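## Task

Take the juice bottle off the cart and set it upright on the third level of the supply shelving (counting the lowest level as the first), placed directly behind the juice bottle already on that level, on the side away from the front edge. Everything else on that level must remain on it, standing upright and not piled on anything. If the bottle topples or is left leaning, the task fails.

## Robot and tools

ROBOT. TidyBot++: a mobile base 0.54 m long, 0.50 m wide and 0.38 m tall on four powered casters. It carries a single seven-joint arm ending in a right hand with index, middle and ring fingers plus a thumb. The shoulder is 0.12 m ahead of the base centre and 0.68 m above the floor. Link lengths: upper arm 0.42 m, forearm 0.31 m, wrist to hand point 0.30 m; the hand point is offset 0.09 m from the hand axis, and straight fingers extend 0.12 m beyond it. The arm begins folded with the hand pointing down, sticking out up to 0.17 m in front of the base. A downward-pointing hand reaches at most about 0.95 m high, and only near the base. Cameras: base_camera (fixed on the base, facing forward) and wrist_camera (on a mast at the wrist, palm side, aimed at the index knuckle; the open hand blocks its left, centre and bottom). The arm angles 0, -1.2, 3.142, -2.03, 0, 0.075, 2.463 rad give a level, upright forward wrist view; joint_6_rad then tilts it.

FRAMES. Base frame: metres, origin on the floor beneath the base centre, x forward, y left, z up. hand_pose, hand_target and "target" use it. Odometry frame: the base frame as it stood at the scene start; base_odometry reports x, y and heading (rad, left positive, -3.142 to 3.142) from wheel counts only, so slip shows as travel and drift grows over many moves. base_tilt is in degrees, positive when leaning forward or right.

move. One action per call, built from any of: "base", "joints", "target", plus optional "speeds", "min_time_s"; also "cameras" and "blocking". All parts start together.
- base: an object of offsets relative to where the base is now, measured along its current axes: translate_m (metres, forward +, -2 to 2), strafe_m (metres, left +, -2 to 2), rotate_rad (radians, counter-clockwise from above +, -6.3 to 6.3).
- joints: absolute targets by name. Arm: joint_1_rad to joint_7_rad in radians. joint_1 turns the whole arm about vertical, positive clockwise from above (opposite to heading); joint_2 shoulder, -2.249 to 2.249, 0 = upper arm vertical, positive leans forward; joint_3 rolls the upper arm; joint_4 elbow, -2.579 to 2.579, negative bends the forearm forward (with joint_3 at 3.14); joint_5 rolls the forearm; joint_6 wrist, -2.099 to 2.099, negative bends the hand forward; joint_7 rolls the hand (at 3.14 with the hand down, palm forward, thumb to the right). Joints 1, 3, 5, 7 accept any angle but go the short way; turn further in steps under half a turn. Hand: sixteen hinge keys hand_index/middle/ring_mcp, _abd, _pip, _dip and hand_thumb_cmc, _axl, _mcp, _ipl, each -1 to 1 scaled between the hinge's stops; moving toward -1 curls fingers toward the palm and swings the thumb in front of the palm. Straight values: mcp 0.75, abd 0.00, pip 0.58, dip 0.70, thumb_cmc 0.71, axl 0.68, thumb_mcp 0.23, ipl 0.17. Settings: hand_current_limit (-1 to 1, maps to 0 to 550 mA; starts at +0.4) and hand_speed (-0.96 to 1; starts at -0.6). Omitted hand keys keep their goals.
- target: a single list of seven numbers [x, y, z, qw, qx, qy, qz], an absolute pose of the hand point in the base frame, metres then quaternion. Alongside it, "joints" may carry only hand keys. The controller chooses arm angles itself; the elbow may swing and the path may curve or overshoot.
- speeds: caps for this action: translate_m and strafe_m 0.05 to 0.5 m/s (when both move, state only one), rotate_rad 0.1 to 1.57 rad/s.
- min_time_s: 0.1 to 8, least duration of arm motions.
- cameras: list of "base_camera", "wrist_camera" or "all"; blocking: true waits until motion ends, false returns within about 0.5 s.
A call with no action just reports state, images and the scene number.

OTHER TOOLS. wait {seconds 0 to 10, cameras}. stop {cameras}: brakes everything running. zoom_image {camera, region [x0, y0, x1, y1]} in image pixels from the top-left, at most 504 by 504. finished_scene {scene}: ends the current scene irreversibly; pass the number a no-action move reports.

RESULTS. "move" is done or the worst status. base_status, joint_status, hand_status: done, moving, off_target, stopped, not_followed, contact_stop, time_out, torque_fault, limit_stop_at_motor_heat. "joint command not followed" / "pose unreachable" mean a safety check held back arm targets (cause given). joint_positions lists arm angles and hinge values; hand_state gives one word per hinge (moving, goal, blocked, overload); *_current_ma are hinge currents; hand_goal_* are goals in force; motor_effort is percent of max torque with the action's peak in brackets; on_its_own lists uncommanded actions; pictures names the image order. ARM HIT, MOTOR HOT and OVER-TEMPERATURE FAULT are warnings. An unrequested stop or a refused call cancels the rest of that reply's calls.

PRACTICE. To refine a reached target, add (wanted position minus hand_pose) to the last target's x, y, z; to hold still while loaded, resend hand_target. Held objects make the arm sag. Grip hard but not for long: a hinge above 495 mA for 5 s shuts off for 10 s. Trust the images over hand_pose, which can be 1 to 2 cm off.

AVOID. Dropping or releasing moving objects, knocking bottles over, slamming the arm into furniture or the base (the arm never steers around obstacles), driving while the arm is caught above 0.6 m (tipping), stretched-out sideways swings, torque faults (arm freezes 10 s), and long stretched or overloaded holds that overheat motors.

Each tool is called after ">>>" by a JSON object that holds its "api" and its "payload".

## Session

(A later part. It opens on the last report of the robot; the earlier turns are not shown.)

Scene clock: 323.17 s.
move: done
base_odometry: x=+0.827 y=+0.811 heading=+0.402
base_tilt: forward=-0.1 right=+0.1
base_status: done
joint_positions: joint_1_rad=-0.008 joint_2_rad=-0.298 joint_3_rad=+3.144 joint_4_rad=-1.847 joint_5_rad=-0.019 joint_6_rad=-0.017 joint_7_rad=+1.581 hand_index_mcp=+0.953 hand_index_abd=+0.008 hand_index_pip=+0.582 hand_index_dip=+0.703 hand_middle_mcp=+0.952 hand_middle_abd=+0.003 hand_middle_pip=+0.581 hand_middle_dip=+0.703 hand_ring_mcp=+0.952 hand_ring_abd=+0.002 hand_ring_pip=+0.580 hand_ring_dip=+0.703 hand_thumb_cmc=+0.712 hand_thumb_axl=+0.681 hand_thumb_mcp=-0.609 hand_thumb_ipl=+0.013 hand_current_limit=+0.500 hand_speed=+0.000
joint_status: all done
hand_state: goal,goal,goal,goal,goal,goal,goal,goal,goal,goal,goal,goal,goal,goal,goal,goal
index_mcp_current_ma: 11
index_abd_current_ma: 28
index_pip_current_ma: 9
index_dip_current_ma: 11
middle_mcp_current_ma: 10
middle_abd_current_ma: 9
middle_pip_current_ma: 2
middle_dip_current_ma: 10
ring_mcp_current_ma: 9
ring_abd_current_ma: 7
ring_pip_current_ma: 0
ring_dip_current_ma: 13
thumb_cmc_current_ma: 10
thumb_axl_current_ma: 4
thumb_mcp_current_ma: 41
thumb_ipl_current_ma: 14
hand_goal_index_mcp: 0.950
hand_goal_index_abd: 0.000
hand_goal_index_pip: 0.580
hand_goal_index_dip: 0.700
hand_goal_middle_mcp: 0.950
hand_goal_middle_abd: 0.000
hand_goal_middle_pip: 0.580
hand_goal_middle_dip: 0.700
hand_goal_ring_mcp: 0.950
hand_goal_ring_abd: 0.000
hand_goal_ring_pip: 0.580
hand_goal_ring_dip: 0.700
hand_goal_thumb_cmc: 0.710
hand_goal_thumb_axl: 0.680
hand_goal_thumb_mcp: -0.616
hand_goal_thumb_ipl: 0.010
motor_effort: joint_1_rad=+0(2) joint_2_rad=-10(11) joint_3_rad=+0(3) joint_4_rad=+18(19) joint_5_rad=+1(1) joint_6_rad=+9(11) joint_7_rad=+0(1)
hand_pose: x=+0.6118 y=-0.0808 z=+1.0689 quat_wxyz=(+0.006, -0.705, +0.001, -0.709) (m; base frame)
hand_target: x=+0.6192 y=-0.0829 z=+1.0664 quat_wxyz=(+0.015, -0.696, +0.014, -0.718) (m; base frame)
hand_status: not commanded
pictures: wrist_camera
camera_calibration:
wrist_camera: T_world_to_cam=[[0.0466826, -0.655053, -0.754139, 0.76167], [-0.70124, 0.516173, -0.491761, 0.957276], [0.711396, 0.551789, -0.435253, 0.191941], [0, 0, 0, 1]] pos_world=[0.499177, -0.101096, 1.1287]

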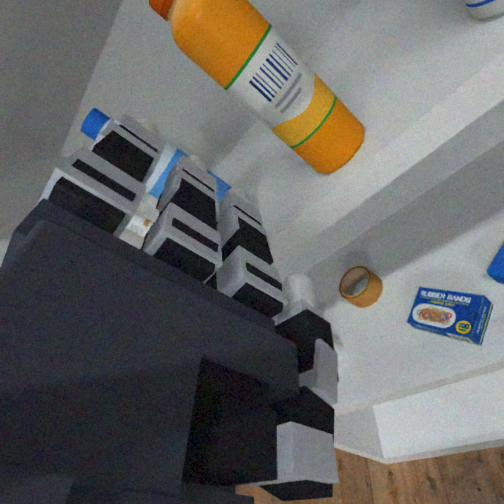

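>>> {"api": "move", "payload": {"base": {"translate_m": 0.15}, "speeds": {"translate_m": 0.2}, "cameras": ["wrist_camera"]}}

Scene clock: 324.83 s.
move: done
base_odometry: x=+0.965 y=+0.869 heading=+0.402
base_tilt: forward=-0.1 right=+0.1
base_status: done
joint_positions: joint_1_rad=-0.008 joint_2_rad=-0.293 joint_3_rad=+3.144 joint_4_rad=-1.847 joint_5_rad=-0.019 joint_6_rad=-0.014 joint_7_rad=+1.579 hand_index_mcp=+0.952 hand_index_abd=+0.008 hand_index_pip=+0.582 hand_index_dip=+0.703 hand_middle_mcp=+0.952 hand_middle_abd=+0.003 hand_middle_pip=+0.581 hand_middle_dip=+0.703 hand_ring_mcp=+0.952 hand_ring_abd=+0.002 hand_ring_pip=+0.580 hand_ring_dip=+0.703 hand_thumb_cmc=+0.712 hand_thumb_axl=+0.681 hand_thumb_mcp=-0.609 hand_thumb_ipl=+0.013 hand_current_limit=+0.500 hand_speed=+0.000
joint_status: not commanded
hand_state: goal,goal,goal,goal,goal,goal,goal,goal,goal,goal,goal,goal,goal,goal,goal,goal
index_mcp_current_ma: 9
index_abd_current_ma: 28
index_pip_current_ma: 9
index_dip_current_ma: 11
middle_mcp_current_ma: 8
middle_abd_current_ma: 9
middle_pip_current_ma: 2
middle_dip_current_ma: 10
ring_mcp_current_ma: 7
ring_abd_current_ma: 7
ring_pip_current_ma: 0
ring_dip_current_ma: 12
thumb_cmc_current_ma: 8
thumb_axl_current_ma: 4
thumb_mcp_current_ma: 41
thumb_ipl_current_ma: 14
hand_goal_index_mcp: 0.950
hand_goal_index_abd: 0.000
hand_goal_index_pip: 0.580
hand_goal_index_dip: 0.700
hand_goal_middle_mcp: 0.950
hand_goal_middle_abd: 0.000
hand_goal_middle_pip: 0.580
hand_goal_middle_dip: 0.700
hand_goal_ring_mcp: 0.950
hand_goal_ring_abd: 0.000
hand_goal_ring_pip: 0.580
hand_goal_ring_dip: 0.700
hand_goal_thumb_cmc: 0.710
hand_goal_thumb_axl: 0.680
hand_goal_thumb_mcp: -0.616
hand_goal_thumb_ipl: 0.010
motor_effort: joint_1_rad=+0(1) joint_2_rad=-9(12) joint_3_rad=+0(1) joint_4_rad=+18(18) joint_5_rad=+1(1) joint_6_rad=+9(10) joint_7_rad=+0(1)
hand_pose: x=+0.6139 y=-0.0807 z=+1.0670 quat_wxyz=(+0.006, -0.706, +0.002, -0.708) (m; base frame)
hand_target: x=+0.6192 y=-0.0829 z=+1.0664 quat_wxyz=(+0.015, -0.696, +0.014, -0.718) (m; base frame)
hand_status: not commanded
pictures: wrist_camera
camera_calibration:
wrist_camera: T_world_to_cam=[[0.0449773, -0.653764, -0.75536, 0.762578], [-0.702328, 0.517026, -0.489305, 0.955964], [0.710431, 0.552519, -0.435903, 0.19091], [0, 0, 0, 1]] pos_world=[0.501473, -0.101193, 1.127]

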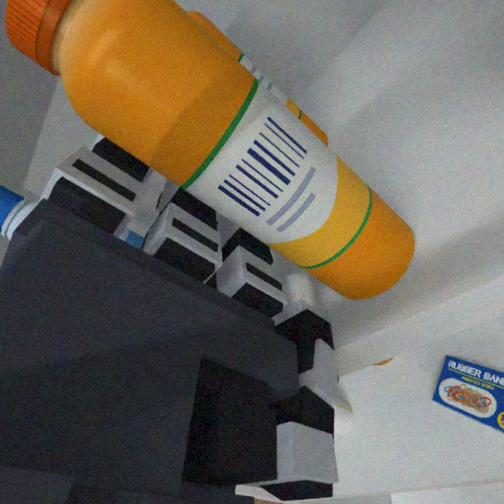

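>>> {"api": "move", "payload": {"base": {"translate_m": 0.105}, "speeds": {"translate_m": 0.1}, "cameras": ["wrist_camera"]}}

Scene clock: 326.93 s.
move: done
base_odometry: x=+1.062 y=+0.910 heading=+0.401
base_tilt: forward=-0.1 right=+0.1
base_status: done
joint_positions: joint_1_rad=-0.008 joint_2_rad=-0.291 joint_3_rad=+3.142 joint_4_rad=-1.847 joint_5_rad=-0.019 joint_6_rad=-0.013 joint_7_rad=+1.576 hand_index_mcp=+0.952 hand_index_abd=+0.008 hand_index_pip=+0.582 hand_index_dip=+0.703 hand_middle_mcp=+0.955 hand_middle_abd=+0.003 hand_middle_pip=+0.582 hand_middle_dip=+0.702 hand_ring_mcp=+0.957 hand_ring_abd=+0.004 hand_ring_pip=+0.584 hand_ring_dip=+0.703 hand_thumb_cmc=+0.712 hand_thumb_axl=+0.682 hand_thumb_mcp=-0.609 hand_thumb_ipl=+0.013 hand_current_limit=+0.500 hand_speed=+0.000
joint_status: not commanded
hand_state: goal,goal,goal,goal,goal,goal,goal,goal,goal,goal,goal,goal,goal,goal,goal,goal
index_mcp_current_ma: 8
index_abd_current_ma: 28
index_pip_current_ma: 9
index_dip_current_ma: 11
middle_mcp_current_ma: 22
middle_abd_current_ma: 11
middle_pip_current_ma: 7
middle_dip_current_ma: 10
ring_mcp_current_ma: 33
ring_abd_current_ma: 13
ring_pip_current_ma: 15
ring_dip_current_ma: 12
thumb_cmc_current_ma: 9
thumb_axl_current_ma: 10
thumb_mcp_current_ma: 41
thumb_ipl_current_ma: 14
hand_goal_index_mcp: 0.950
hand_goal_index_abd: 0.000
hand_goal_index_pip: 0.580
hand_goal_index_dip: 0.700
hand_goal_middle_mcp: 0.950
hand_goal_middle_abd: 0.000
hand_goal_middle_pip: 0.580
hand_goal_middle_dip: 0.700
hand_goal_ring_mcp: 0.950
hand_goal_ring_abd: 0.000
hand_goal_ring_pip: 0.580
hand_goal_ring_dip: 0.700
hand_goal_thumb_cmc: 0.710
hand_goal_thumb_axl: 0.680
hand_goal_thumb_mcp: -0.616
hand_goal_thumb_ipl: 0.010
motor_effort: joint_1_rad=+1(2) joint_2_rad=-9(11) joint_3_rad=+1(2) joint_4_rad=+18(19) joint_5_rad=+1(1) joint_6_rad=+9(10) joint_7_rad=+0(1)
hand_pose: x=+0.6146 y=-0.0796 z=+1.0663 quat_wxyz=(+0.008, -0.706, +0.002, -0.708) (m; base frame)
hand_target: x=+0.6192 y=-0.0829 z=+1.0664 quat_wxyz=(+0.015, -0.696, +0.014, -0.718) (m; base frame)
hand_status: not commanded
pictures: wrist_camera
camera_calibration:
wrist_camera: T_world_to_cam=[[0.0456033, -0.651981, -0.756863, 0.764185], [-0.703517, 0.516935, -0.48769, 0.954578], [0.709214, 0.554706, -0.435106, 0.189577], [0, 0, 0, 1]] pos_world=[0.502262, -0.10038, 1.12641]

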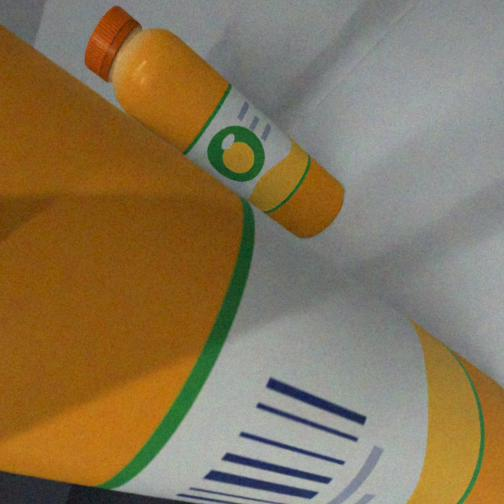

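>>> {"api": "move", "payload": {"joints": {"hand_index_mcp": 0.72, "hand_middle_mcp": 0.72, "hand_ring_mcp": 0.72, "hand_speed": -0.9}, "cameras": ["wrist_camera"]}}

Scene clock: 328.43 s.
move: done
base_odometry: x=+1.062 y=+0.910 heading=+0.401
base_tilt: forward=-0.1 right=+0.1
base_status: not commanded
joint_positions: joint_1_rad=-0.008 joint_2_rad=-0.291 joint_3_rad=+3.140 joint_4_rad=-1.847 joint_5_rad=-0.019 joint_6_rad=-0.001 joint_7_rad=+1.576 hand_index_mcp=+0.723 hand_index_abd=+0.001 hand_index_pip=+0.583 hand_index_dip=+0.703 hand_middle_mcp=+0.722 hand_middle_abd=+0.001 hand_middle_pip=+0.583 hand_middle_dip=+0.702 hand_ring_mcp=+0.722 hand_ring_abd=+0.004 hand_ring_pip=+0.583 hand_ring_dip=+0.703 hand_thumb_cmc=+0.712 hand_thumb_axl=+0.682 hand_thumb_mcp=-0.609 hand_thumb_ipl=+0.013 hand_current_limit=+0.500 hand_speed=-0.900
joint_status: all done
hand_state: goal,goal,goal,goal,goal,goal,goal,goal,goal,goal,goal,goal,goal,goal,goal,goal
index_mcp_current_ma: 11
index_abd_current_ma: 5
index_pip_current_ma: 12
index_dip_current_ma: 11
middle_mcp_current_ma: 10
middle_abd_current_ma: 5
middle_pip_current_ma: 11
middle_dip_current_ma: 10
ring_mcp_current_ma: 9
ring_abd_current_ma: 12
ring_pip_current_ma: 12
ring_dip_current_ma: 12
thumb_cmc_current_ma: 9
thumb_axl_current_ma: 10
thumb_mcp_current_ma: 41
thumb_ipl_current_ma: 14
hand_goal_index_mcp: 0.720
hand_goal_index_abd: 0.000
hand_goal_index_pip: 0.580
hand_goal_index_dip: 0.700
hand_goal_middle_mcp: 0.720
hand_goal_middle_abd: 0.000
hand_goal_middle_pip: 0.580
hand_goal_middle_dip: 0.700
hand_goal_ring_mcp: 0.720
hand_goal_ring_abd: 0.000
hand_goal_ring_pip: 0.580
hand_goal_ring_dip: 0.700
hand_goal_thumb_cmc: 0.710
hand_goal_thumb_axl: 0.680
hand_goal_thumb_mcp: -0.616
hand_goal_thumb_ipl: 0.010
motor_effort: joint_1_rad=+0(3) joint_2_rad=-9(10) joint_3_rad=+0(3) joint_4_rad=+18(18) joint_5_rad=+1(1) joint_6_rad=+9(10) joint_7_rad=+0(0)
hand_pose: x=+0.6150 y=-0.0784 z=+1.0697 quat_wxyz=(+0.008, -0.702, +0.002, -0.712) (m; base frame)
hand_target: x=+0.6192 y=-0.0829 z=+1.0664 quat_wxyz=(+0.015, -0.696, +0.014, -0.718) (m; base frame)
hand_status: not commanded
pictures: wrist_camera
camera_calibration:
wrist_camera: T_world_to_cam=[[0.0554209, -0.651839, -0.75633, 0.760901], [-0.698952, 0.515611, -0.495593, 0.96135], [0.713018, 0.556104, -0.427028, 0.179233], [0, 0, 0, 1]] pos_world=[0.501971, -0.0993694, 1.12847]

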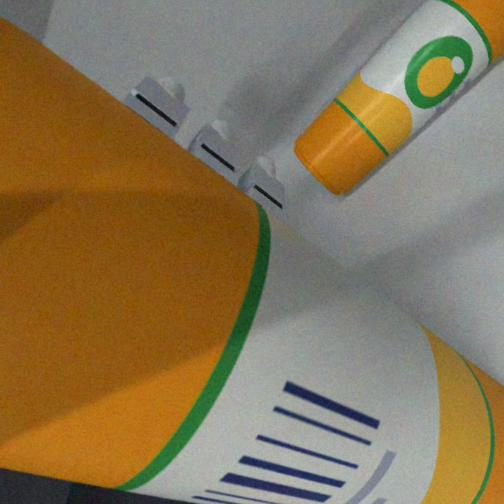

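>>> {"api": "wait", "payload": {"seconds": 0.5, "cameras": ["wrist_camera"]}}

Scene clock: 329.40 s.
base_odometry: x=+1.062 y=+0.910 heading=+0.401
base_tilt: forward=-0.2 right=+0.1
base_status: not commanded
joint_positions: joint_1_rad=-0.008 joint_2_rad=-0.291 joint_3_rad=+3.140 joint_4_rad=-1.847 joint_5_rad=-0.019 joint_6_rad=-0.001 joint_7_rad=+1.576 hand_index_mcp=+0.723 hand_index_abd=+0.001 hand_index_pip=+0.583 hand_index_dip=+0.703 hand_middle_mcp=+0.722 hand_middle_abd=+0.001 hand_middle_pip=+0.583 hand_middle_dip=+0.702 hand_ring_mcp=+0.722 hand_ring_abd=+0.004 hand_ring_pip=+0.583 hand_ring_dip=+0.703 hand_thumb_cmc=+0.712 hand_thumb_axl=+0.682 hand_thumb_mcp=-0.609 hand_thumb_ipl=+0.013 hand_current_limit=+0.500 hand_speed=-0.900
joint_status: all done
hand_state: goal,goal,goal,goal,goal,goal,goal,goal,goal,goal,goal,goal,goal,goal,goal,goal
index_mcp_current_ma: 11
index_abd_current_ma: 5
index_pip_current_ma: 12
index_dip_current_ma: 11
middle_mcp_current_ma: 10
middle_abd_current_ma: 5
middle_pip_current_ma: 11
middle_dip_current_ma: 10
ring_mcp_current_ma: 9
ring_abd_current_ma: 12
ring_pip_current_ma: 12
ring_dip_current_ma: 12
thumb_cmc_current_ma: 9
thumb_axl_current_ma: 10
thumb_mcp_current_ma: 41
thumb_ipl_current_ma: 14
hand_goal_index_mcp: 0.720
hand_goal_index_abd: 0.000
hand_goal_index_pip: 0.580
hand_goal_index_dip: 0.700
hand_goal_middle_mcp: 0.720
hand_goal_middle_abd: 0.000
hand_goal_middle_pip: 0.580
hand_goal_middle_dip: 0.700
hand_goal_ring_mcp: 0.720
hand_goal_ring_abd: 0.000
hand_goal_ring_pip: 0.580
hand_goal_ring_dip: 0.700
hand_goal_thumb_cmc: 0.710
hand_goal_thumb_axl: 0.680
hand_goal_thumb_mcp: -0.616
hand_goal_thumb_ipl: 0.010
motor_effort: joint_1_rad=+1(3) joint_2_rad=-9(10) joint_3_rad=+0(3) joint_4_rad=+18(18) joint_5_rad=+1(1) joint_6_rad=+9(10) joint_7_rad=+0(0)
hand_pose: x=+0.6150 y=-0.0784 z=+1.0697 quat_wxyz=(+0.008, -0.702, +0.002, -0.712) (m; base frame)
hand_target: x=+0.6192 y=-0.0829 z=+1.0664 quat_wxyz=(+0.015, -0.696, +0.014, -0.718) (m; base frame)
hand_status: not commanded
wait: 0.50 s; at rest from the start
pictures: wrist_camera
camera_calibration:
wrist_camera: T_world_to_cam=[[0.0554209, -0.651839, -0.75633, 0.760901], [-0.698952, 0.515611, -0.495593, 0.96135], [0.713018, 0.556104, -0.427028, 0.179233], [0, 0, 0, 1]] pos_world=[0.501971, -0.0993694, 1.12847]

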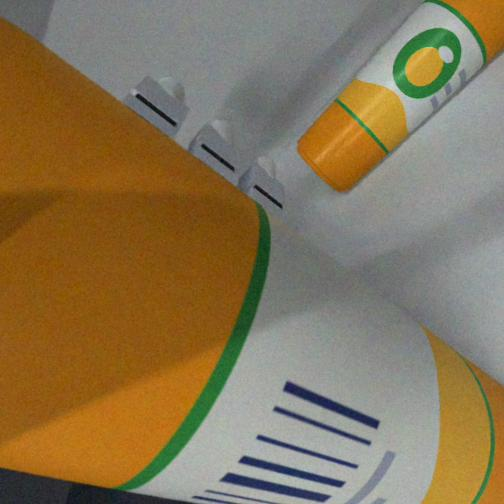

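>>> {"api": "move", "payload": {"joints": {"hand_index_mcp": 0.8, "hand_middle_mcp": 0.8, "hand_ring_mcp": 0.8, "hand_speed": -0.6}}}

>>> {"api": "move", "payload": {"base": {"translate_m": -0.3}, "speeds": {"translate_m": 0.2}}}

>>> {"api": "move", "payload": {"joints": {"joint_2_rad": -0.86, "joint_4_rad": -1.735, "joint_6_rad": -0.35, "joint_7_rad": 2.463}, "base": {"strafe_m": 0.2}, "cameras": ["wrist_camera"]}}

Scene clock: 330.27 s.
move: done
base_odometry: x=+1.062 y=+0.910 heading=+0.401
base_tilt: forward=-0.2 right=+0.1
base_status: not commanded
joint_positions: joint_1_rad=-0.008 joint_2_rad=-0.291 joint_3_rad=+3.140 joint_4_rad=-1.847 joint_5_rad=-0.019 joint_6_rad=-0.001 joint_7_rad=+1.576 hand_index_mcp=+0.797 hand_index_abd=+0.001 hand_index_pip=+0.583 hand_index_dip=+0.703 hand_middle_mcp=+0.797 hand_middle_abd=+0.001 hand_middle_pip=+0.582 hand_middle_dip=+0.702 hand_ring_mcp=+0.797 hand_ring_abd=+0.004 hand_ring_pip=+0.583 hand_ring_dip=+0.703 hand_thumb_cmc=+0.712 hand_thumb_axl=+0.682 hand_thumb_mcp=-0.609 hand_thumb_ipl=+0.013 hand_current_limit=+0.500 hand_speed=-0.600
joint_status: all done
hand_state: goal,goal,goal,goal,goal,goal,goal,goal,goal,goal,goal,goal,goal,goal,goal,goal
index_mcp_current_ma: -11
index_abd_current_ma: 5
index_pip_current_ma: 11
index_dip_current_ma: 11
middle_mcp_current_ma: -11
middle_abd_current_ma: 5
middle_pip_current_ma: 10
middle_dip_current_ma: 10
ring_mcp_current_ma: -11
ring_abd_current_ma: 12
ring_pip_current_ma: 11
ring_dip_current_ma: 12
thumb_cmc_current_ma: 9
thumb_axl_current_ma: 10
thumb_mcp_current_ma: 41
thumb_ipl_current_ma: 14
hand_goal_index_mcp: 0.800
hand_goal_index_abd: 0.000
hand_goal_index_pip: 0.580
hand_goal_index_dip: 0.700
hand_goal_middle_mcp: 0.800
hand_goal_middle_abd: 0.000
hand_goal_middle_pip: 0.580
hand_goal_middle_dip: 0.700
hand_goal_ring_mcp: 0.800
hand_goal_ring_abd: 0.000
hand_goal_ring_pip: 0.580
hand_goal_ring_dip: 0.700
hand_goal_thumb_cmc: 0.710
hand_goal_thumb_axl: 0.680
hand_goal_thumb_mcp: -0.616
hand_goal_thumb_ipl: 0.010
motor_effort: joint_1_rad=+0(1) joint_2_rad=-10(10) joint_3_rad=+0(1) joint_4_rad=+18(18) joint_5_rad=+1(1) joint_6_rad=+9(9) joint_7_rad=+0(0)
hand_pose: x=+0.6150 y=-0.0784 z=+1.0697 quat_wxyz=(+0.008, -0.702, +0.002, -0.712) (m; base frame)
hand_target: x=+0.6192 y=-0.0829 z=+1.0664 quat_wxyz=(+0.015, -0.696, +0.014, -0.718) (m; base frame)
hand_status: not commanded
pictures: none

Scene clock: 332.50 s.
move: done
base_odometry: x=+0.786 y=+0.793 heading=+0.402
base_tilt: forward=-0.1 right=+0.1
base_status: done
joint_positions: joint_1_rad=-0.008 joint_2_rad=-0.288 joint_3_rad=+3.140 joint_4_rad=-1.848 joint_5_rad=-0.019 joint_6_rad=-0.001 joint_7_rad=+1.576 hand_index_mcp=+0.799 hand_index_abd=+0.002 hand_index_pip=+0.582 hand_index_dip=+0.703 hand_middle_mcp=+0.799 hand_middle_abd=+0.002 hand_middle_pip=+0.582 hand_middle_dip=+0.702 hand_ring_mcp=+0.799 hand_ring_abd=+0.004 hand_ring_pip=+0.583 hand_ring_dip=+0.703 hand_thumb_cmc=+0.712 hand_thumb_axl=+0.681 hand_thumb_mcp=-0.609 hand_thumb_ipl=+0.013 hand_current_limit=+0.500 hand_speed=-0.600
joint_status: not commanded
hand_state: goal,goal,goal,goal,goal,goal,goal,goal,goal,goal,goal,goal,goal,goal,goal,goal
index_mcp_current_ma: -5
index_abd_current_ma: 8
index_pip_current_ma: 10
index_dip_current_ma: 11
middle_mcp_current_ma: -5
middle_abd_current_ma: 7
middle_pip_current_ma: 9
middle_dip_current_ma: 10
ring_mcp_current_ma: -5
ring_abd_current_ma: 12
ring_pip_current_ma: 10
ring_dip_current_ma: 12
thumb_cmc_current_ma: 6
thumb_axl_current_ma: 7
thumb_mcp_current_ma: 41
thumb_ipl_current_ma: 14
hand_goal_index_mcp: 0.800
hand_goal_index_abd: 0.000
hand_goal_index_pip: 0.580
hand_goal_index_dip: 0.700
hand_goal_middle_mcp: 0.800
hand_goal_middle_abd: 0.000
hand_goal_middle_pip: 0.580
hand_goal_middle_dip: 0.700
hand_goal_ring_mcp: 0.800
hand_goal_ring_abd: 0.000
hand_goal_ring_pip: 0.580
hand_goal_ring_dip: 0.700
hand_goal_thumb_cmc: 0.710
hand_goal_thumb_axl: 0.680
hand_goal_thumb_mcp: -0.616
hand_goal_thumb_ipl: 0.010
motor_effort: joint_1_rad=+1(1) joint_2_rad=-10(15) joint_3_rad=+1(2) joint_4_rad=+18(20) joint_5_rad=+1(1) joint_6_rad=+9(11) joint_7_rad=+0(0)
hand_pose: x=+0.6162 y=-0.0785 z=+1.0677 quat_wxyz=(+0.008, -0.704, +0.002, -0.711) (m; base frame)
hand_target: x=+0.6192 y=-0.0829 z=+1.0664 quat_wxyz=(+0.015, -0.696, +0.014, -0.718) (m; base frame)
hand_status: not commanded
pictures: none

Scene clock: 334.70 s.
move: done
base_odometry: x=+0.708 y=+0.977 heading=+0.402
base_tilt: forward=-0.1 right=+0.1
base_status: done
joint_positions: joint_1_rad=-0.008 joint_2_rad=-0.842 joint_3_rad=+3.138 joint_4_rad=-1.753 joint_5_rad=-0.019 joint_6_rad=-0.280 joint_7_rad=+2.412 hand_index_mcp=+0.805 hand_index_abd=+0.002 hand_index_pip=+0.582 hand_index_dip=+0.703 hand_middle_mcp=+0.805 hand_middle_abd=+0.002 hand_middle_pip=+0.582 hand_middle_dip=+0.702 hand_ring_mcp=+0.805 hand_ring_abd=+0.004 hand_ring_pip=+0.583 hand_ring_dip=+0.703 hand_thumb_cmc=+0.711 hand_thumb_axl=+0.681 hand_thumb_mcp=-0.609 hand_thumb_ipl=+0.013 hand_current_limit=+0.500 hand_speed=-0.600
joint_status: all done
hand_state: goal,goal,goal,goal,goal,goal,goal,goal,goal,goal,goal,goal,goal,goal,goal,goal
index_mcp_current_ma: 22
index_abd_current_ma: 8
index_pip_current_ma: 10
index_dip_current_ma: 11
middle_mcp_current_ma: 21
middle_abd_current_ma: 7
middle_pip_current_ma: 9
middle_dip_current_ma: 10
ring_mcp_current_ma: 20
ring_abd_current_ma: 12
ring_pip_current_ma: 10
ring_dip_current_ma: 12
thumb_cmc_current_ma: 6
thumb_axl_current_ma: 6
thumb_mcp_current_ma: 41
thumb_ipl_current_ma: 14
hand_goal_index_mcp: 0.800
hand_goal_index_abd: 0.000
hand_goal_index_pip: 0.580
hand_goal_index_dip: 0.700
hand_goal_middle_mcp: 0.800
hand_goal_middle_abd: 0.000
hand_goal_middle_pip: 0.580
hand_goal_middle_dip: 0.700
hand_goal_ring_mcp: 0.800
hand_goal_ring_abd: 0.000
hand_goal_ring_pip: 0.580
hand_goal_ring_dip: 0.700
hand_goal_thumb_cmc: 0.710
hand_goal_thumb_axl: 0.680
hand_goal_thumb_mcp: -0.616
hand_goal_thumb_ipl: 0.010
motor_effort: joint_1_rad=+0(1) joint_2_rad=+8(12) joint_3_rad=+1(3) joint_4_rad=+14(19) joint_5_rad=+1(1) joint_6_rad=+9(11) joint_7_rad=+0(1)
hand_pose: x=+0.3169 y=-0.0678 z=+1.3104 quat_wxyz=(-0.326, -0.512, -0.230, -0.761) (m; base frame)
hand_target: x=+0.3074 y=-0.0699 z=+1.3088 quat_wxyz=(-0.353, -0.519, -0.248, -0.738) (m; base frame)
hand_status: not commanded
pictures: wrist_camera
camera_calibration:
wrist_camera: T_world_to_cam=[[0.0598773, -0.998203, -0.00228638, -0.0465674], [-0.385666, -0.0210214, -0.922399, 1.29039], [0.920694, 0.0561126, -0.386231, 0.335474], [0, 0, 0, 1]] pos_world=[0.191578, -0.0381822, 1.31972]

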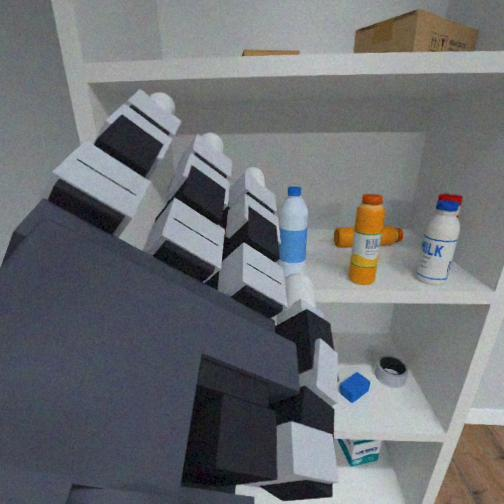

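>>> {"api": "zoom_image", "payload": {"camera": "wrist_camera", "region": [280, 170, 480, 300]}}

Scaled by 2.520.

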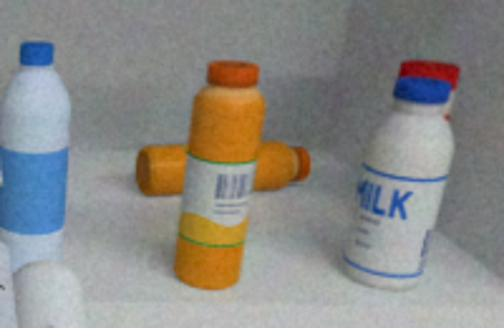

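>>> {"api": "move", "payload": {"joints": {"hand_thumb_mcp": 0.4, "hand_thumb_ipl": 0.17, "hand_index_mcp": 0.78, "hand_middle_mcp": 0.78, "hand_ring_mcp": 0.78, "hand_speed": 0.0}}}

>>> {"api": "move", "payload": {"joints": {"joint_2_rad": -0.275, "joint_4_rad": -1.885, "joint_6_rad": 0.07, "joint_7_rad": 1.53, "hand_thumb_cmc": -0.57, "hand_thumb_axl": 0.5}, "base": {"strafe_m": -0.194}, "cameras": ["wrist_camera"]}}

Scene clock: 342.20 s.
move: done
base_odometry: x=+0.708 y=+0.977 heading=+0.402
base_tilt: forward=-0.1 right=+0.1
base_status: not commanded
joint_positions: joint_1_rad=-0.008 joint_2_rad=-0.842 joint_3_rad=+3.138 joint_4_rad=-1.753 joint_5_rad=-0.019 joint_6_rad=-0.281 joint_7_rad=+2.414 hand_index_mcp=+0.797 hand_index_abd=+0.002 hand_index_pip=+0.582 hand_index_dip=+0.703 hand_middle_mcp=+0.797 hand_middle_abd=+0.002 hand_middle_pip=+0.582 hand_middle_dip=+0.702 hand_ring_mcp=+0.796 hand_ring_abd=+0.004 hand_ring_pip=+0.583 hand_ring_dip=+0.703 hand_thumb_cmc=+0.714 hand_thumb_axl=+0.681 hand_thumb_mcp=+0.399 hand_thumb_ipl=+0.169 hand_current_limit=+0.500 hand_speed=+0.000
joint_status: all done
hand_state: goal,goal,goal,goal,goal,goal,goal,goal,goal,goal,goal,goal,goal,goal,goal,goal
index_mcp_current_ma: 81
index_abd_current_ma: 8
index_pip_current_ma: 10
index_dip_current_ma: 11
middle_mcp_current_ma: 78
middle_abd_current_ma: 7
middle_pip_current_ma: 9
middle_dip_current_ma: 10
ring_mcp_current_ma: 73
ring_abd_current_ma: 12
ring_pip_current_ma: 10
ring_dip_current_ma: 12
thumb_cmc_current_ma: 15
thumb_axl_current_ma: 6
thumb_mcp_current_ma: -5
thumb_ipl_current_ma: -6
hand_goal_index_mcp: 0.780
hand_goal_index_abd: 0.000
hand_goal_index_pip: 0.580
hand_goal_index_dip: 0.700
hand_goal_middle_mcp: 0.780
hand_goal_middle_abd: 0.000
hand_goal_middle_pip: 0.580
hand_goal_middle_dip: 0.700
hand_goal_ring_mcp: 0.780
hand_goal_ring_abd: 0.000
hand_goal_ring_pip: 0.580
hand_goal_ring_dip: 0.700
hand_goal_thumb_cmc: 0.710
hand_goal_thumb_axl: 0.680
hand_goal_thumb_mcp: 0.400
hand_goal_thumb_ipl: 0.170
motor_effort: joint_1_rad=+0(1) joint_2_rad=+8(8) joint_3_rad=+1(1) joint_4_rad=+14(15) joint_5_rad=+1(1) joint_6_rad=+9(9) joint_7_rad=+0(0)
hand_pose: x=+0.3170 y=-0.0677 z=+1.3103 quat_wxyz=(-0.327, -0.512, -0.230, -0.760) (m; base frame)
hand_target: x=+0.3074 y=-0.0699 z=+1.3088 quat_wxyz=(-0.353, -0.519, -0.248, -0.738) (m; base frame)
hand_status: not commanded
pictures: none

Scene clock: 344.40 s.
move: done
base_odometry: x=+0.783 y=+0.798 heading=+0.401
base_tilt: forward=-0.1 right=+0.2
base_status: done
joint_positions: joint_1_rad=-0.008 joint_2_rad=-0.293 joint_3_rad=+3.145 joint_4_rad=-1.871 joint_5_rad=-0.019 joint_6_rad=+0.013 joint_7_rad=+1.580 hand_index_mcp=+0.783 hand_index_abd=+0.002 hand_index_pip=+0.582 hand_index_dip=+0.703 hand_middle_mcp=+0.782 hand_middle_abd=+0.002 hand_middle_pip=+0.582 hand_middle_dip=+0.702 hand_ring_mcp=+0.782 hand_ring_abd=+0.004 hand_ring_pip=+0.583 hand_ring_dip=+0.703 hand_thumb_cmc=-0.557 hand_thumb_axl=+0.501 hand_thumb_mcp=+0.401 hand_thumb_ipl=+0.169 hand_current_limit=+0.500 hand_speed=+0.000
joint_status: all done
hand_state: goal,goal,goal,goal,goal,goal,goal,goal,goal,goal,goal,goal,goal,goal,goal,goal
index_mcp_current_ma: 11
index_abd_current_ma: 8
index_pip_current_ma: 10
index_dip_current_ma: 11
middle_mcp_current_ma: 10
middle_abd_current_ma: 7
middle_pip_current_ma: 9
middle_dip_current_ma: 10
ring_mcp_current_ma: 10
ring_abd_current_ma: 12
ring_pip_current_ma: 10
ring_dip_current_ma: 12
thumb_cmc_current_ma: 59
thumb_axl_current_ma: 4
thumb_mcp_current_ma: 5
thumb_ipl_current_ma: -6
hand_goal_index_mcp: 0.780
hand_goal_index_abd: 0.000
hand_goal_index_pip: 0.580
hand_goal_index_dip: 0.700
hand_goal_middle_mcp: 0.780
hand_goal_middle_abd: 0.000
hand_goal_middle_pip: 0.580
hand_goal_middle_dip: 0.700
hand_goal_ring_mcp: 0.780
hand_goal_ring_abd: 0.000
hand_goal_ring_pip: 0.580
hand_goal_ring_dip: 0.700
hand_goal_thumb_cmc: -0.570
hand_goal_thumb_axl: 0.500
hand_goal_thumb_mcp: 0.400
hand_goal_thumb_ipl: 0.170
motor_effort: joint_1_rad=+1(2) joint_2_rad=-9(12) joint_3_rad=+0(3) joint_4_rad=+18(19) joint_5_rad=+1(1) joint_6_rad=+9(10) joint_7_rad=+0(1)
hand_pose: x=+0.6136 y=-0.0815 z=+1.0605 quat_wxyz=(+0.005, -0.705, +0.002, -0.709) (m; base frame)
hand_target: x=+0.6210 y=-0.0829 z=+1.0576 quat_wxyz=(+0.015, -0.696, +0.014, -0.718) (m; base frame)
hand_status: not commanded
pictures: wrist_camera
camera_calibration:
wrist_camera: T_world_to_cam=[[0.0463435, -0.654626, -0.754531, 0.755502], [-0.700151, 0.517465, -0.491953, 0.954432], [0.712489, 0.551084, -0.434356, 0.185613], [0, 0, 0, 1]] pos_world=[0.500987, -0.101602, 1.12021]

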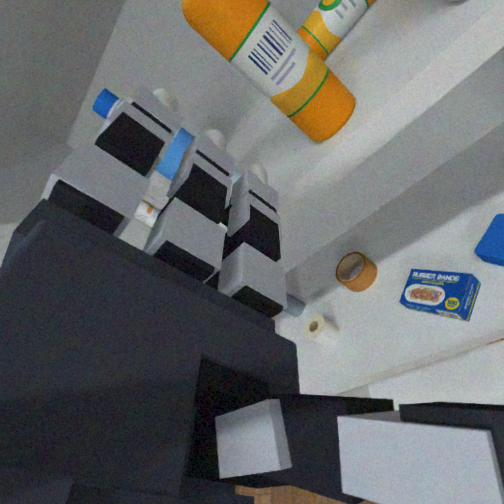

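>>> {"api": "move", "payload": {"base": {"translate_m": 0.245}, "speeds": {"translate_m": 0.15}, "cameras": ["wrist_camera"]}}

Scene clock: 346.87 s.
move: done
base_odometry: x=+1.009 y=+0.894 heading=+0.401
base_tilt: forward=-0.1 right=+0.1
base_status: done
joint_positions: joint_1_rad=-0.008 joint_2_rad=-0.288 joint_3_rad=+3.145 joint_4_rad=-1.872 joint_5_rad=-0.019 joint_6_rad=+0.016 joint_7_rad=+1.579 hand_index_mcp=+0.782 hand_index_abd=+0.002 hand_index_pip=+0.582 hand_index_dip=+0.703 hand_middle_mcp=+0.782 hand_middle_abd=+0.002 hand_middle_pip=+0.582 hand_middle_dip=+0.702 hand_ring_mcp=+0.782 hand_ring_abd=+0.004 hand_ring_pip=+0.583 hand_ring_dip=+0.703 hand_thumb_cmc=-0.557 hand_thumb_axl=+0.501 hand_thumb_mcp=+0.401 hand_thumb_ipl=+0.169 hand_current_limit=+0.500 hand_speed=+0.000
joint_status: not commanded
hand_state: goal,goal,goal,goal,goal,goal,goal,goal,goal,goal,goal,goal,goal,goal,goal,goal
index_mcp_current_ma: 8
index_abd_current_ma: 8
index_pip_current_ma: 10
index_dip_current_ma: 11
middle_mcp_current_ma: 7
middle_abd_current_ma: 7
middle_pip_current_ma: 9
middle_dip_current_ma: 10
ring_mcp_current_ma: 7
ring_abd_current_ma: 12
ring_pip_current_ma: 10
ring_dip_current_ma: 12
thumb_cmc_current_ma: 59
thumb_axl_current_ma: 4
thumb_mcp_current_ma: 5
thumb_ipl_current_ma: -6
hand_goal_index_mcp: 0.780
hand_goal_index_abd: 0.000
hand_goal_index_pip: 0.580
hand_goal_index_dip: 0.700
hand_goal_middle_mcp: 0.780
hand_goal_middle_abd: 0.000
hand_goal_middle_pip: 0.580
hand_goal_middle_dip: 0.700
hand_goal_ring_mcp: 0.780
hand_goal_ring_abd: 0.000
hand_goal_ring_pip: 0.580
hand_goal_ring_dip: 0.700
hand_goal_thumb_cmc: -0.570
hand_goal_thumb_axl: 0.500
hand_goal_thumb_mcp: 0.400
hand_goal_thumb_ipl: 0.170
motor_effort: joint_1_rad=+0(1) joint_2_rad=-9(12) joint_3_rad=+0(1) joint_4_rad=+18(19) joint_5_rad=+1(1) joint_6_rad=+9(10) joint_7_rad=+0(0)
hand_pose: x=+0.6156 y=-0.0814 z=+1.0585 quat_wxyz=(+0.006, -0.706, +0.003, -0.708) (m; base frame)
hand_target: x=+0.6210 y=-0.0829 z=+1.0576 quat_wxyz=(+0.015, -0.696, +0.014, -0.718) (m; base frame)
hand_status: not commanded
pictures: wrist_camera
camera_calibration:
wrist_camera: T_world_to_cam=[[0.0444873, -0.653305, -0.755787, 0.75653], [-0.701282, 0.518382, -0.48937, 0.952885], [0.711495, 0.551791, -0.435089, 0.184826], [0, 0, 0, 1]] pos_world=[0.503083, -0.101699, 1.11851]

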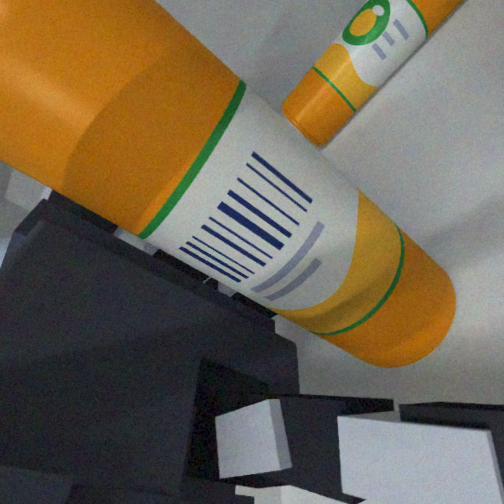

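>>> {"api": "move", "payload": {"joints": {"hand_index_mcp": 0.1, "hand_middle_mcp": 0.1, "hand_ring_mcp": 0.1, "hand_index_pip": -0.1, "hand_middle_pip": -0.1, "hand_ring_pip": -0.1, "hand_index_dip": 0.0, "hand_middle_dip": 0.0, "hand_ring_dip": 0.0, "hand_speed": -0.4}}}

>>> {"api": "move", "payload": {"joints": {"hand_index_pip": -0.45, "hand_middle_pip": -0.45, "hand_ring_pip": -0.45, "hand_speed": -0.7}}}

>>> {"api": "move", "payload": {"joints": {"hand_thumb_mcp": -0.3, "hand_thumb_ipl": -0.4, "hand_speed": -0.5}, "cameras": ["wrist_camera"]}}

Scene clock: 347.90 s.
move: done
base_odometry: x=+1.009 y=+0.894 heading=+0.401
base_tilt: forward=-0.1 right=+0.1
base_status: not commanded
joint_positions: joint_1_rad=-0.008 joint_2_rad=-0.288 joint_3_rad=+3.144 joint_4_rad=-1.872 joint_5_rad=-0.019 joint_6_rad=+0.016 joint_7_rad=+1.578 hand_index_mcp=+0.102 hand_index_abd=+0.002 hand_index_pip=-0.097 hand_index_dip=+0.003 hand_middle_mcp=+0.102 hand_middle_abd=+0.002 hand_middle_pip=-0.097 hand_middle_dip=+0.002 hand_ring_mcp=+0.107 hand_ring_abd=+0.004 hand_ring_pip=-0.097 hand_ring_dip=+0.003 hand_thumb_cmc=-0.557 hand_thumb_axl=+0.501 hand_thumb_mcp=+0.401 hand_thumb_ipl=+0.169 hand_current_limit=+0.500 hand_speed=-0.400
joint_status: all done
hand_state: goal,goal,goal,goal,goal,goal,goal,goal,goal,goal,goal,goal,goal,goal,goal,goal
index_mcp_current_ma: 8
index_abd_current_ma: 8
index_pip_current_ma: 11
index_dip_current_ma: 11
middle_mcp_current_ma: 8
middle_abd_current_ma: 7
middle_pip_current_ma: 11
middle_dip_current_ma: 10
ring_mcp_current_ma: 29
ring_abd_current_ma: 12
ring_pip_current_ma: 12
ring_dip_current_ma: 12
thumb_cmc_current_ma: 59
thumb_axl_current_ma: 4
thumb_mcp_current_ma: 5
thumb_ipl_current_ma: -6
hand_goal_index_mcp: 0.100
hand_goal_index_abd: 0.000
hand_goal_index_pip: -0.100
hand_goal_index_dip: 0.000
hand_goal_middle_mcp: 0.100
hand_goal_middle_abd: 0.000
hand_goal_middle_pip: -0.100
hand_goal_middle_dip: 0.000
hand_goal_ring_mcp: 0.100
hand_goal_ring_abd: 0.000
hand_goal_ring_pip: -0.100
hand_goal_ring_dip: 0.000
hand_goal_thumb_cmc: -0.570
hand_goal_thumb_axl: 0.500
hand_goal_thumb_mcp: 0.400
hand_goal_thumb_ipl: 0.170
motor_effort: joint_1_rad=+1(2) joint_2_rad=-10(10) joint_3_rad=+1(2) joint_4_rad=+18(18) joint_5_rad=+1(2) joint_6_rad=+9(9) joint_7_rad=+1(1)
hand_pose: x=+0.6157 y=-0.0814 z=+1.0585 quat_wxyz=(+0.006, -0.706, +0.003, -0.708) (m; base frame)
hand_target: x=+0.6210 y=-0.0829 z=+1.0576 quat_wxyz=(+0.015, -0.696, +0.014, -0.718) (m; base frame)
hand_status: not commanded
pictures: none

Scene clock: 348.63 s.
move: off_target
base_odometry: x=+1.009 y=+0.894 heading=+0.401
base_tilt: forward=-0.2 right=+0.1
base_status: not commanded
joint_positions: joint_1_rad=-0.008 joint_2_rad=-0.288 joint_3_rad=+3.145 joint_4_rad=-1.872 joint_5_rad=-0.019 joint_6_rad=+0.016 joint_7_rad=+1.578 hand_index_mcp=+0.109 hand_index_abd=+0.002 hand_index_pip=-0.396 hand_index_dip=+0.010 hand_middle_mcp=+0.109 hand_middle_abd=+0.002 hand_middle_pip=-0.400 hand_middle_dip=+0.008 hand_ring_mcp=+0.109 hand_ring_abd=+0.004 hand_ring_pip=-0.405 hand_ring_dip=+0.008 hand_thumb_cmc=-0.557 hand_thumb_axl=+0.501 hand_thumb_mcp=+0.401 hand_thumb_ipl=+0.169 hand_current_limit=+0.500 hand_speed=-0.700
joint_status: hand_index_pip off_target (ended at -0.396, target -0.450); hand_middle_pip off_target (ended at -0.400, target -0.450); hand_ring_pip off_target (ended at -0.405, target -0.450); the others done
hand_state: goal,goal,blocked,goal,goal,goal,blocked,goal,goal,goal,blocked,goal,goal,goal,goal,goal
index_mcp_current_ma: 39
index_abd_current_ma: 8
index_pip_current_ma: 249
index_dip_current_ma: 43
middle_mcp_current_ma: 39
middle_abd_current_ma: 7
middle_pip_current_ma: 229
middle_dip_current_ma: 36
ring_mcp_current_ma: 41
ring_abd_current_ma: 12
ring_pip_current_ma: 206
ring_dip_current_ma: 35
thumb_cmc_current_ma: 59
thumb_axl_current_ma: 4
thumb_mcp_current_ma: 5
thumb_ipl_current_ma: -6
hand_goal_index_mcp: 0.100
hand_goal_index_abd: 0.000
hand_goal_index_pip: -0.450
hand_goal_index_dip: 0.000
hand_goal_middle_mcp: 0.100
hand_goal_middle_abd: 0.000
hand_goal_middle_pip: -0.450
hand_goal_middle_dip: 0.000
hand_goal_ring_mcp: 0.100
hand_goal_ring_abd: 0.000
hand_goal_ring_pip: -0.450
hand_goal_ring_dip: 0.000
hand_goal_thumb_cmc: -0.570
hand_goal_thumb_axl: 0.500
hand_goal_thumb_mcp: 0.400
hand_goal_thumb_ipl: 0.170
motor_effort: joint_1_rad=+0(1) joint_2_rad=-9(11) joint_3_rad=+0(1) joint_4_rad=+18(18) joint_5_rad=+1(2) joint_6_rad=+9(10) joint_7_rad=+0(1)
hand_pose: x=+0.6156 y=-0.0818 z=+1.0585 quat_wxyz=(+0.006, -0.706, +0.003, -0.708) (m; base frame)
hand_target: x=+0.6210 y=-0.0829 z=+1.0576 quat_wxyz=(+0.015, -0.696, +0.014, -0.718) (m; base frame)
hand_status: not commanded
pictures: none

Scene clock: 349.47 s.
move: off_target
base_odometry: x=+1.009 y=+0.894 heading=+0.401
base_tilt: forward=-0.1 right=+0.1
base_status: not commanded
joint_positions: joint_1_rad=-0.008 joint_2_rad=-0.288 joint_3_rad=+3.145 joint_4_rad=-1.872 joint_5_rad=-0.019 joint_6_rad=+0.016 joint_7_rad=+1.578 hand_index_mcp=+0.110 hand_index_abd=+0.002 hand_index_pip=-0.401 hand_index_dip=+0.010 hand_middle_mcp=+0.111 hand_middle_abd=+0.002 hand_middle_pip=-0.404 hand_middle_dip=+0.008 hand_ring_mcp=+0.109 hand_ring_abd=+0.004 hand_ring_pip=-0.405 hand_ring_dip=+0.009 hand_thumb_cmc=-0.556 hand_thumb_axl=+0.501 hand_thumb_mcp=-0.110 hand_thumb_ipl=-0.335 hand_current_limit=+0.500 hand_speed=-0.500
joint_status: hand_thumb_mcp off_target (ended at -0.110, target -0.300); hand_thumb_ipl off_target (ended at -0.335, target -0.400); the others done
hand_state: goal,goal,blocked,goal,goal,goal,blocked,goal,goal,goal,blocked,goal,goal,goal,blocked,blocked
index_mcp_current_ma: 47
index_abd_current_ma: 8
index_pip_current_ma: 224
index_dip_current_ma: 43
middle_mcp_current_ma: 49
middle_abd_current_ma: 7
middle_pip_current_ma: 210
middle_dip_current_ma: 36
ring_mcp_current_ma: 41
ring_abd_current_ma: 12
ring_pip_current_ma: 206
ring_dip_current_ma: 38
thumb_cmc_current_ma: 62
thumb_axl_current_ma: 6
thumb_mcp_current_ma: 413
thumb_ipl_current_ma: 412
hand_goal_index_mcp: 0.100
hand_goal_index_abd: 0.000
hand_goal_index_pip: -0.450
hand_goal_index_dip: 0.000
hand_goal_middle_mcp: 0.100
hand_goal_middle_abd: 0.000
hand_goal_middle_pip: -0.450
hand_goal_middle_dip: 0.000
hand_goal_ring_mcp: 0.100
hand_goal_ring_abd: 0.000
hand_goal_ring_pip: -0.450
hand_goal_ring_dip: 0.000
hand_goal_thumb_cmc: -0.570
hand_goal_thumb_axl: 0.500
hand_goal_thumb_mcp: -0.300
hand_goal_thumb_ipl: -0.400
motor_effort: joint_1_rad=-1(1) joint_2_rad=-9(10) joint_3_rad=-1(1) joint_4_rad=+18(18) joint_5_rad=+1(1) joint_6_rad=+9(10) joint_7_rad=+0(0)
hand_pose: x=+0.6156 y=-0.0818 z=+1.0584 quat_wxyz=(+0.006, -0.706, +0.003, -0.708) (m; base frame)
hand_target: x=+0.6210 y=-0.0829 z=+1.0576 quat_wxyz=(+0.015, -0.696, +0.014, -0.718) (m; base frame)
hand_status: not commanded
pictures: wrist_camera
camera_calibration:
wrist_camera: T_world_to_cam=[[0.0441779, -0.652532, -0.756472, 0.757123], [-0.700885, 0.519345, -0.488918, 0.952394], [0.711905, 0.551799, -0.434406, 0.183991], [0, 0, 0, 1]] pos_world=[0.503087, -0.102101, 1.11831]

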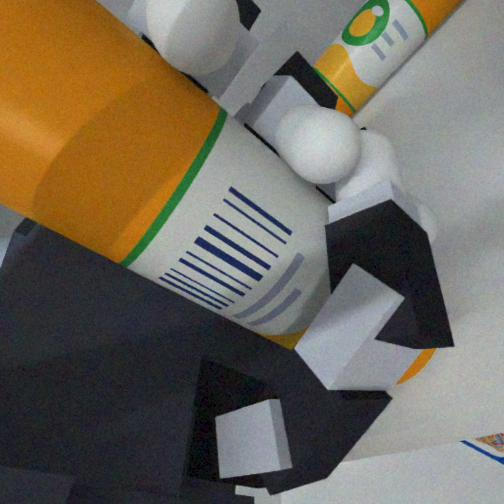

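>>> {"api": "move", "payload": {"joints": {"joint_2_rad": -0.30, "joint_4_rad": -1.70, "joint_6_rad": -0.14}, "min_time_s": 1.5}}

>>> {"api": "move", "payload": {"base": {"translate_m": -0.2}, "speeds": {"translate_m": 0.25}}}

>>> {"api": "move", "payload": {"base": {"strafe_m": 0.4}}}

>>> {"api": "move", "payload": {"base": {"translate_m": 0.2}, "speeds": {"translate_m": 0.2}, "cameras": ["wrist_camera"]}}

Scene clock: 351.57 s.
move: done
base_odometry: x=+1.009 y=+0.894 heading=+0.401
base_tilt: forward=-0.1 right=+0.2
base_status: not commanded
joint_positions: joint_1_rad=-0.008 joint_2_rad=-0.288 joint_3_rad=+3.145 joint_4_rad=-1.754 joint_5_rad=-0.019 joint_6_rad=-0.089 joint_7_rad=+1.571 hand_index_mcp=+0.114 hand_index_abd=+0.002 hand_index_pip=-0.403 hand_index_dip=+0.010 hand_middle_mcp=+0.113 hand_middle_abd=+0.002 hand_middle_pip=-0.405 hand_middle_dip=+0.008 hand_ring_mcp=+0.110 hand_ring_abd=+0.004 hand_ring_pip=-0.405 hand_ring_dip=+0.009 hand_thumb_cmc=-0.555 hand_thumb_axl=+0.502 hand_thumb_mcp=-0.110 hand_thumb_ipl=-0.336 hand_current_limit=+0.500 hand_speed=-0.500
joint_status: all done
hand_state: goal,goal,blocked,goal,goal,goal,blocked,goal,goal,goal,blocked,goal,goal,goal,blocked,blocked
index_mcp_current_ma: 63
index_abd_current_ma: 8
index_pip_current_ma: 213
index_dip_current_ma: 43
middle_mcp_current_ma: 58
middle_abd_current_ma: 8
middle_pip_current_ma: 207
middle_dip_current_ma: 36
ring_mcp_current_ma: 44
ring_abd_current_ma: 12
ring_pip_current_ma: 206
ring_dip_current_ma: 38
thumb_cmc_current_ma: 67
thumb_axl_current_ma: 10
thumb_mcp_current_ma: 412
thumb_ipl_current_ma: 404
hand_goal_index_mcp: 0.100
hand_goal_index_abd: 0.000
hand_goal_index_pip: -0.450
hand_goal_index_dip: 0.000
hand_goal_middle_mcp: 0.100
hand_goal_middle_abd: 0.000
hand_goal_middle_pip: -0.450
hand_goal_middle_dip: 0.000
hand_goal_ring_mcp: 0.100
hand_goal_ring_abd: 0.000
hand_goal_ring_pip: -0.450
hand_goal_ring_dip: 0.000
hand_goal_thumb_cmc: -0.570
hand_goal_thumb_axl: 0.500
hand_goal_thumb_mcp: -0.300
hand_goal_thumb_ipl: -0.400
motor_effort: joint_1_rad=+1(1) joint_2_rad=-13(15) joint_3_rad=+0(1) joint_4_rad=+23(24) joint_5_rad=+2(3) joint_6_rad=+13(14) joint_7_rad=+1(1)
hand_pose: x=+0.6144 y=-0.0810 z=+1.0982 quat_wxyz=(+0.009, -0.702, +0.005, -0.712) (m; base frame)
hand_target: x=+0.6065 y=-0.0829 z=+1.1204 quat_wxyz=(+0.015, -0.696, +0.014, -0.718) (m; base frame)
hand_status: not commanded
pictures: none

Scene clock: 353.27 s.
move: done
base_odometry: x=+0.825 y=+0.815 heading=+0.401
base_tilt: forward=-0.2 right=+0.1
base_status: done
joint_positions: joint_1_rad=-0.008 joint_2_rad=-0.284 joint_3_rad=+3.145 joint_4_rad=-1.753 joint_5_rad=-0.019 joint_6_rad=-0.093 joint_7_rad=+1.570 hand_index_mcp=+0.115 hand_index_abd=+0.002 hand_index_pip=-0.404 hand_index_dip=+0.010 hand_middle_mcp=+0.113 hand_middle_abd=+0.003 hand_middle_pip=-0.405 hand_middle_dip=+0.008 hand_ring_mcp=+0.110 hand_ring_abd=+0.004 hand_ring_pip=-0.405 hand_ring_dip=+0.009 hand_thumb_cmc=-0.555 hand_thumb_axl=+0.502 hand_thumb_mcp=-0.110 hand_thumb_ipl=-0.337 hand_current_limit=+0.500 hand_speed=-0.500
joint_status: not commanded
hand_state: goal,goal,blocked,goal,goal,goal,blocked,goal,goal,goal,blocked,goal,goal,goal,blocked,blocked
index_mcp_current_ma: 67
index_abd_current_ma: 8
index_pip_current_ma: 211
index_dip_current_ma: 43
middle_mcp_current_ma: 61
middle_abd_current_ma: 10
middle_pip_current_ma: 204
middle_dip_current_ma: 36
ring_mcp_current_ma: 46
ring_abd_current_ma: 12
ring_pip_current_ma: 206
ring_dip_current_ma: 38
thumb_cmc_current_ma: 67
thumb_axl_current_ma: 10
thumb_mcp_current_ma: 413
thumb_ipl_current_ma: 402
hand_goal_index_mcp: 0.100
hand_goal_index_abd: 0.000
hand_goal_index_pip: -0.450
hand_goal_index_dip: 0.000
hand_goal_middle_mcp: 0.100
hand_goal_middle_abd: 0.000
hand_goal_middle_pip: -0.450
hand_goal_middle_dip: 0.000
hand_goal_ring_mcp: 0.100
hand_goal_ring_abd: 0.000
hand_goal_ring_pip: -0.450
hand_goal_ring_dip: 0.000
hand_goal_thumb_cmc: -0.570
hand_goal_thumb_axl: 0.500
hand_goal_thumb_mcp: -0.300
hand_goal_thumb_ipl: -0.400
motor_effort: joint_1_rad=+1(2) joint_2_rad=-14(18) joint_3_rad=+0(3) joint_4_rad=+23(24) joint_5_rad=+2(3) joint_6_rad=+14(14) joint_7_rad=+1(2)
hand_pose: x=+0.6162 y=-0.0806 z=+1.0959 quat_wxyz=(+0.010, -0.704, +0.005, -0.710) (m; base frame)
hand_target: x=+0.6065 y=-0.0829 z=+1.1204 quat_wxyz=(+0.015, -0.696, +0.014, -0.718) (m; base frame)
hand_status: not commanded
pictures: none

Scene clock: 355.37 s.
move: done
base_odometry: x=+0.669 y=+1.184 heading=+0.402
base_tilt: forward=-0.1 right=+0.1
base_status: done
joint_positions: joint_1_rad=-0.008 joint_2_rad=-0.284 joint_3_rad=+3.138 joint_4_rad=-1.753 joint_5_rad=-0.019 joint_6_rad=-0.093 joint_7_rad=+1.570 hand_index_mcp=+0.115 hand_index_abd=+0.002 hand_index_pip=-0.404 hand_index_dip=+0.010 hand_middle_mcp=+0.113 hand_middle_abd=+0.003 hand_middle_pip=-0.405 hand_middle_dip=+0.008 hand_ring_mcp=+0.110 hand_ring_abd=+0.004 hand_ring_pip=-0.405 hand_ring_dip=+0.009 hand_thumb_cmc=-0.555 hand_thumb_axl=+0.502 hand_thumb_mcp=-0.110 hand_thumb_ipl=-0.337 hand_current_limit=+0.500 hand_speed=-0.500
joint_status: not commanded
hand_state: goal,goal,blocked,goal,goal,goal,blocked,goal,goal,goal,blocked,goal,goal,goal,blocked,blocked
index_mcp_current_ma: 67
index_abd_current_ma: 8
index_pip_current_ma: 211
index_dip_current_ma: 43
middle_mcp_current_ma: 61
middle_abd_current_ma: 10
middle_pip_current_ma: 204
middle_dip_current_ma: 36
ring_mcp_current_ma: 46
ring_abd_current_ma: 12
ring_pip_current_ma: 206
ring_dip_current_ma: 38
thumb_cmc_current_ma: 67
thumb_axl_current_ma: 10
thumb_mcp_current_ma: 413
thumb_ipl_current_ma: 402
hand_goal_index_mcp: 0.100
hand_goal_index_abd: 0.000
hand_goal_index_pip: -0.450
hand_goal_index_dip: 0.000
hand_goal_middle_mcp: 0.100
hand_goal_middle_abd: 0.000
hand_goal_middle_pip: -0.450
hand_goal_middle_dip: 0.000
hand_goal_ring_mcp: 0.100
hand_goal_ring_abd: 0.000
hand_goal_ring_pip: -0.450
hand_goal_ring_dip: 0.000
hand_goal_thumb_cmc: -0.570
hand_goal_thumb_axl: 0.500
hand_goal_thumb_mcp: -0.300
hand_goal_thumb_ipl: -0.400
motor_effort: joint_1_rad=+1(2) joint_2_rad=-13(15) joint_3_rad=+0(2) joint_4_rad=+23(23) joint_5_rad=+2(3) joint_6_rad=+13(14) joint_7_rad=+1(2)
hand_pose: x=+0.6166 y=-0.0766 z=+1.0960 quat_wxyz=(+0.011, -0.704, +0.002, -0.710) (m; base frame)
hand_target: x=+0.6065 y=-0.0829 z=+1.1204 quat_wxyz=(+0.015, -0.696, +0.014, -0.718) (m; base frame)
hand_status: not commanded
pictures: none

Scene clock: 357.10 s.
move: done
base_odometry: x=+0.853 y=+1.262 heading=+0.402
base_tilt: forward=-0.1 right=+0.1
base_status: done
joint_positions: joint_1_rad=-0.008 joint_2_rad=-0.283 joint_3_rad=+3.138 joint_4_rad=-1.752 joint_5_rad=-0.019 joint_6_rad=-0.094 joint_7_rad=+1.570 hand_index_mcp=+0.115 hand_index_abd=+0.002 hand_index_pip=-0.404 hand_index_dip=+0.010 hand_middle_mcp=+0.113 hand_middle_abd=+0.003 hand_middle_pip=-0.405 hand_middle_dip=+0.008 hand_ring_mcp=+0.110 hand_ring_abd=+0.004 hand_ring_pip=-0.405 hand_ring_dip=+0.009 hand_thumb_cmc=-0.555 hand_thumb_axl=+0.502 hand_thumb_mcp=-0.110 hand_thumb_ipl=-0.337 hand_current_limit=+0.500 hand_speed=-0.500
joint_status: not commanded
hand_state: goal,goal,blocked,goal,goal,goal,blocked,goal,goal,goal,blocked,goal,goal,goal,blocked,blocked
index_mcp_current_ma: 67
index_abd_current_ma: 8
index_pip_current_ma: 211
index_dip_current_ma: 43
middle_mcp_current_ma: 61
middle_abd_current_ma: 10
middle_pip_current_ma: 204
middle_dip_current_ma: 36
ring_mcp_current_ma: 46
ring_abd_current_ma: 12
ring_pip_current_ma: 206
ring_dip_current_ma: 38
thumb_cmc_current_ma: 67
thumb_axl_current_ma: 10
thumb_mcp_current_ma: 412
thumb_ipl_current_ma: 402
hand_goal_index_mcp: 0.100
hand_goal_index_abd: 0.000
hand_goal_index_pip: -0.450
hand_goal_index_dip: 0.000
hand_goal_middle_mcp: 0.100
hand_goal_middle_abd: 0.000
hand_goal_middle_pip: -0.450
hand_goal_middle_dip: 0.000
hand_goal_ring_mcp: 0.100
hand_goal_ring_abd: 0.000
hand_goal_ring_pip: -0.450
hand_goal_ring_dip: 0.000
hand_goal_thumb_cmc: -0.570
hand_goal_thumb_axl: 0.500
hand_goal_thumb_mcp: -0.300
hand_goal_thumb_ipl: -0.400
motor_effort: joint_1_rad=+0(1) joint_2_rad=-13(17) joint_3_rad=+0(1) joint_4_rad=+23(23) joint_5_rad=+2(3) joint_6_rad=+13(14) joint_7_rad=+1(2)
hand_pose: x=+0.6170 y=-0.0766 z=+1.0956 quat_wxyz=(+0.011, -0.705, +0.002, -0.710) (m; base frame)
hand_target: x=+0.6065 y=-0.0829 z=+1.1204 quat_wxyz=(+0.015, -0.696, +0.014, -0.718) (m; base frame)
hand_status: not commanded
pictures: wrist_camera
camera_calibration:
wrist_camera: T_world_to_cam=[[0.0529515, -0.648109, -0.759705, 0.787124], [-0.703883, 0.515418, -0.488767, 0.970258], [0.708339, 0.560624, -0.428901, 0.19317], [0, 0, 0, 1]] pos_world=[0.504439, -0.0982422, 1.15506]

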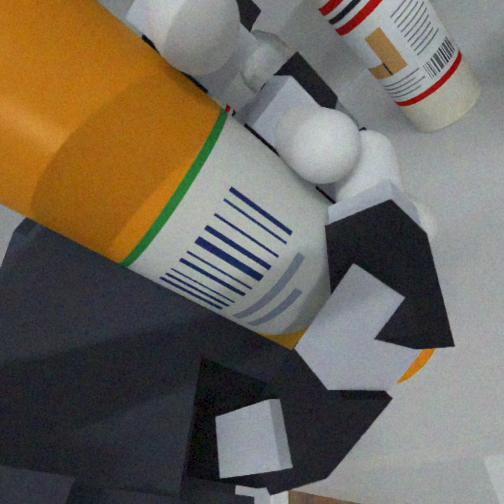

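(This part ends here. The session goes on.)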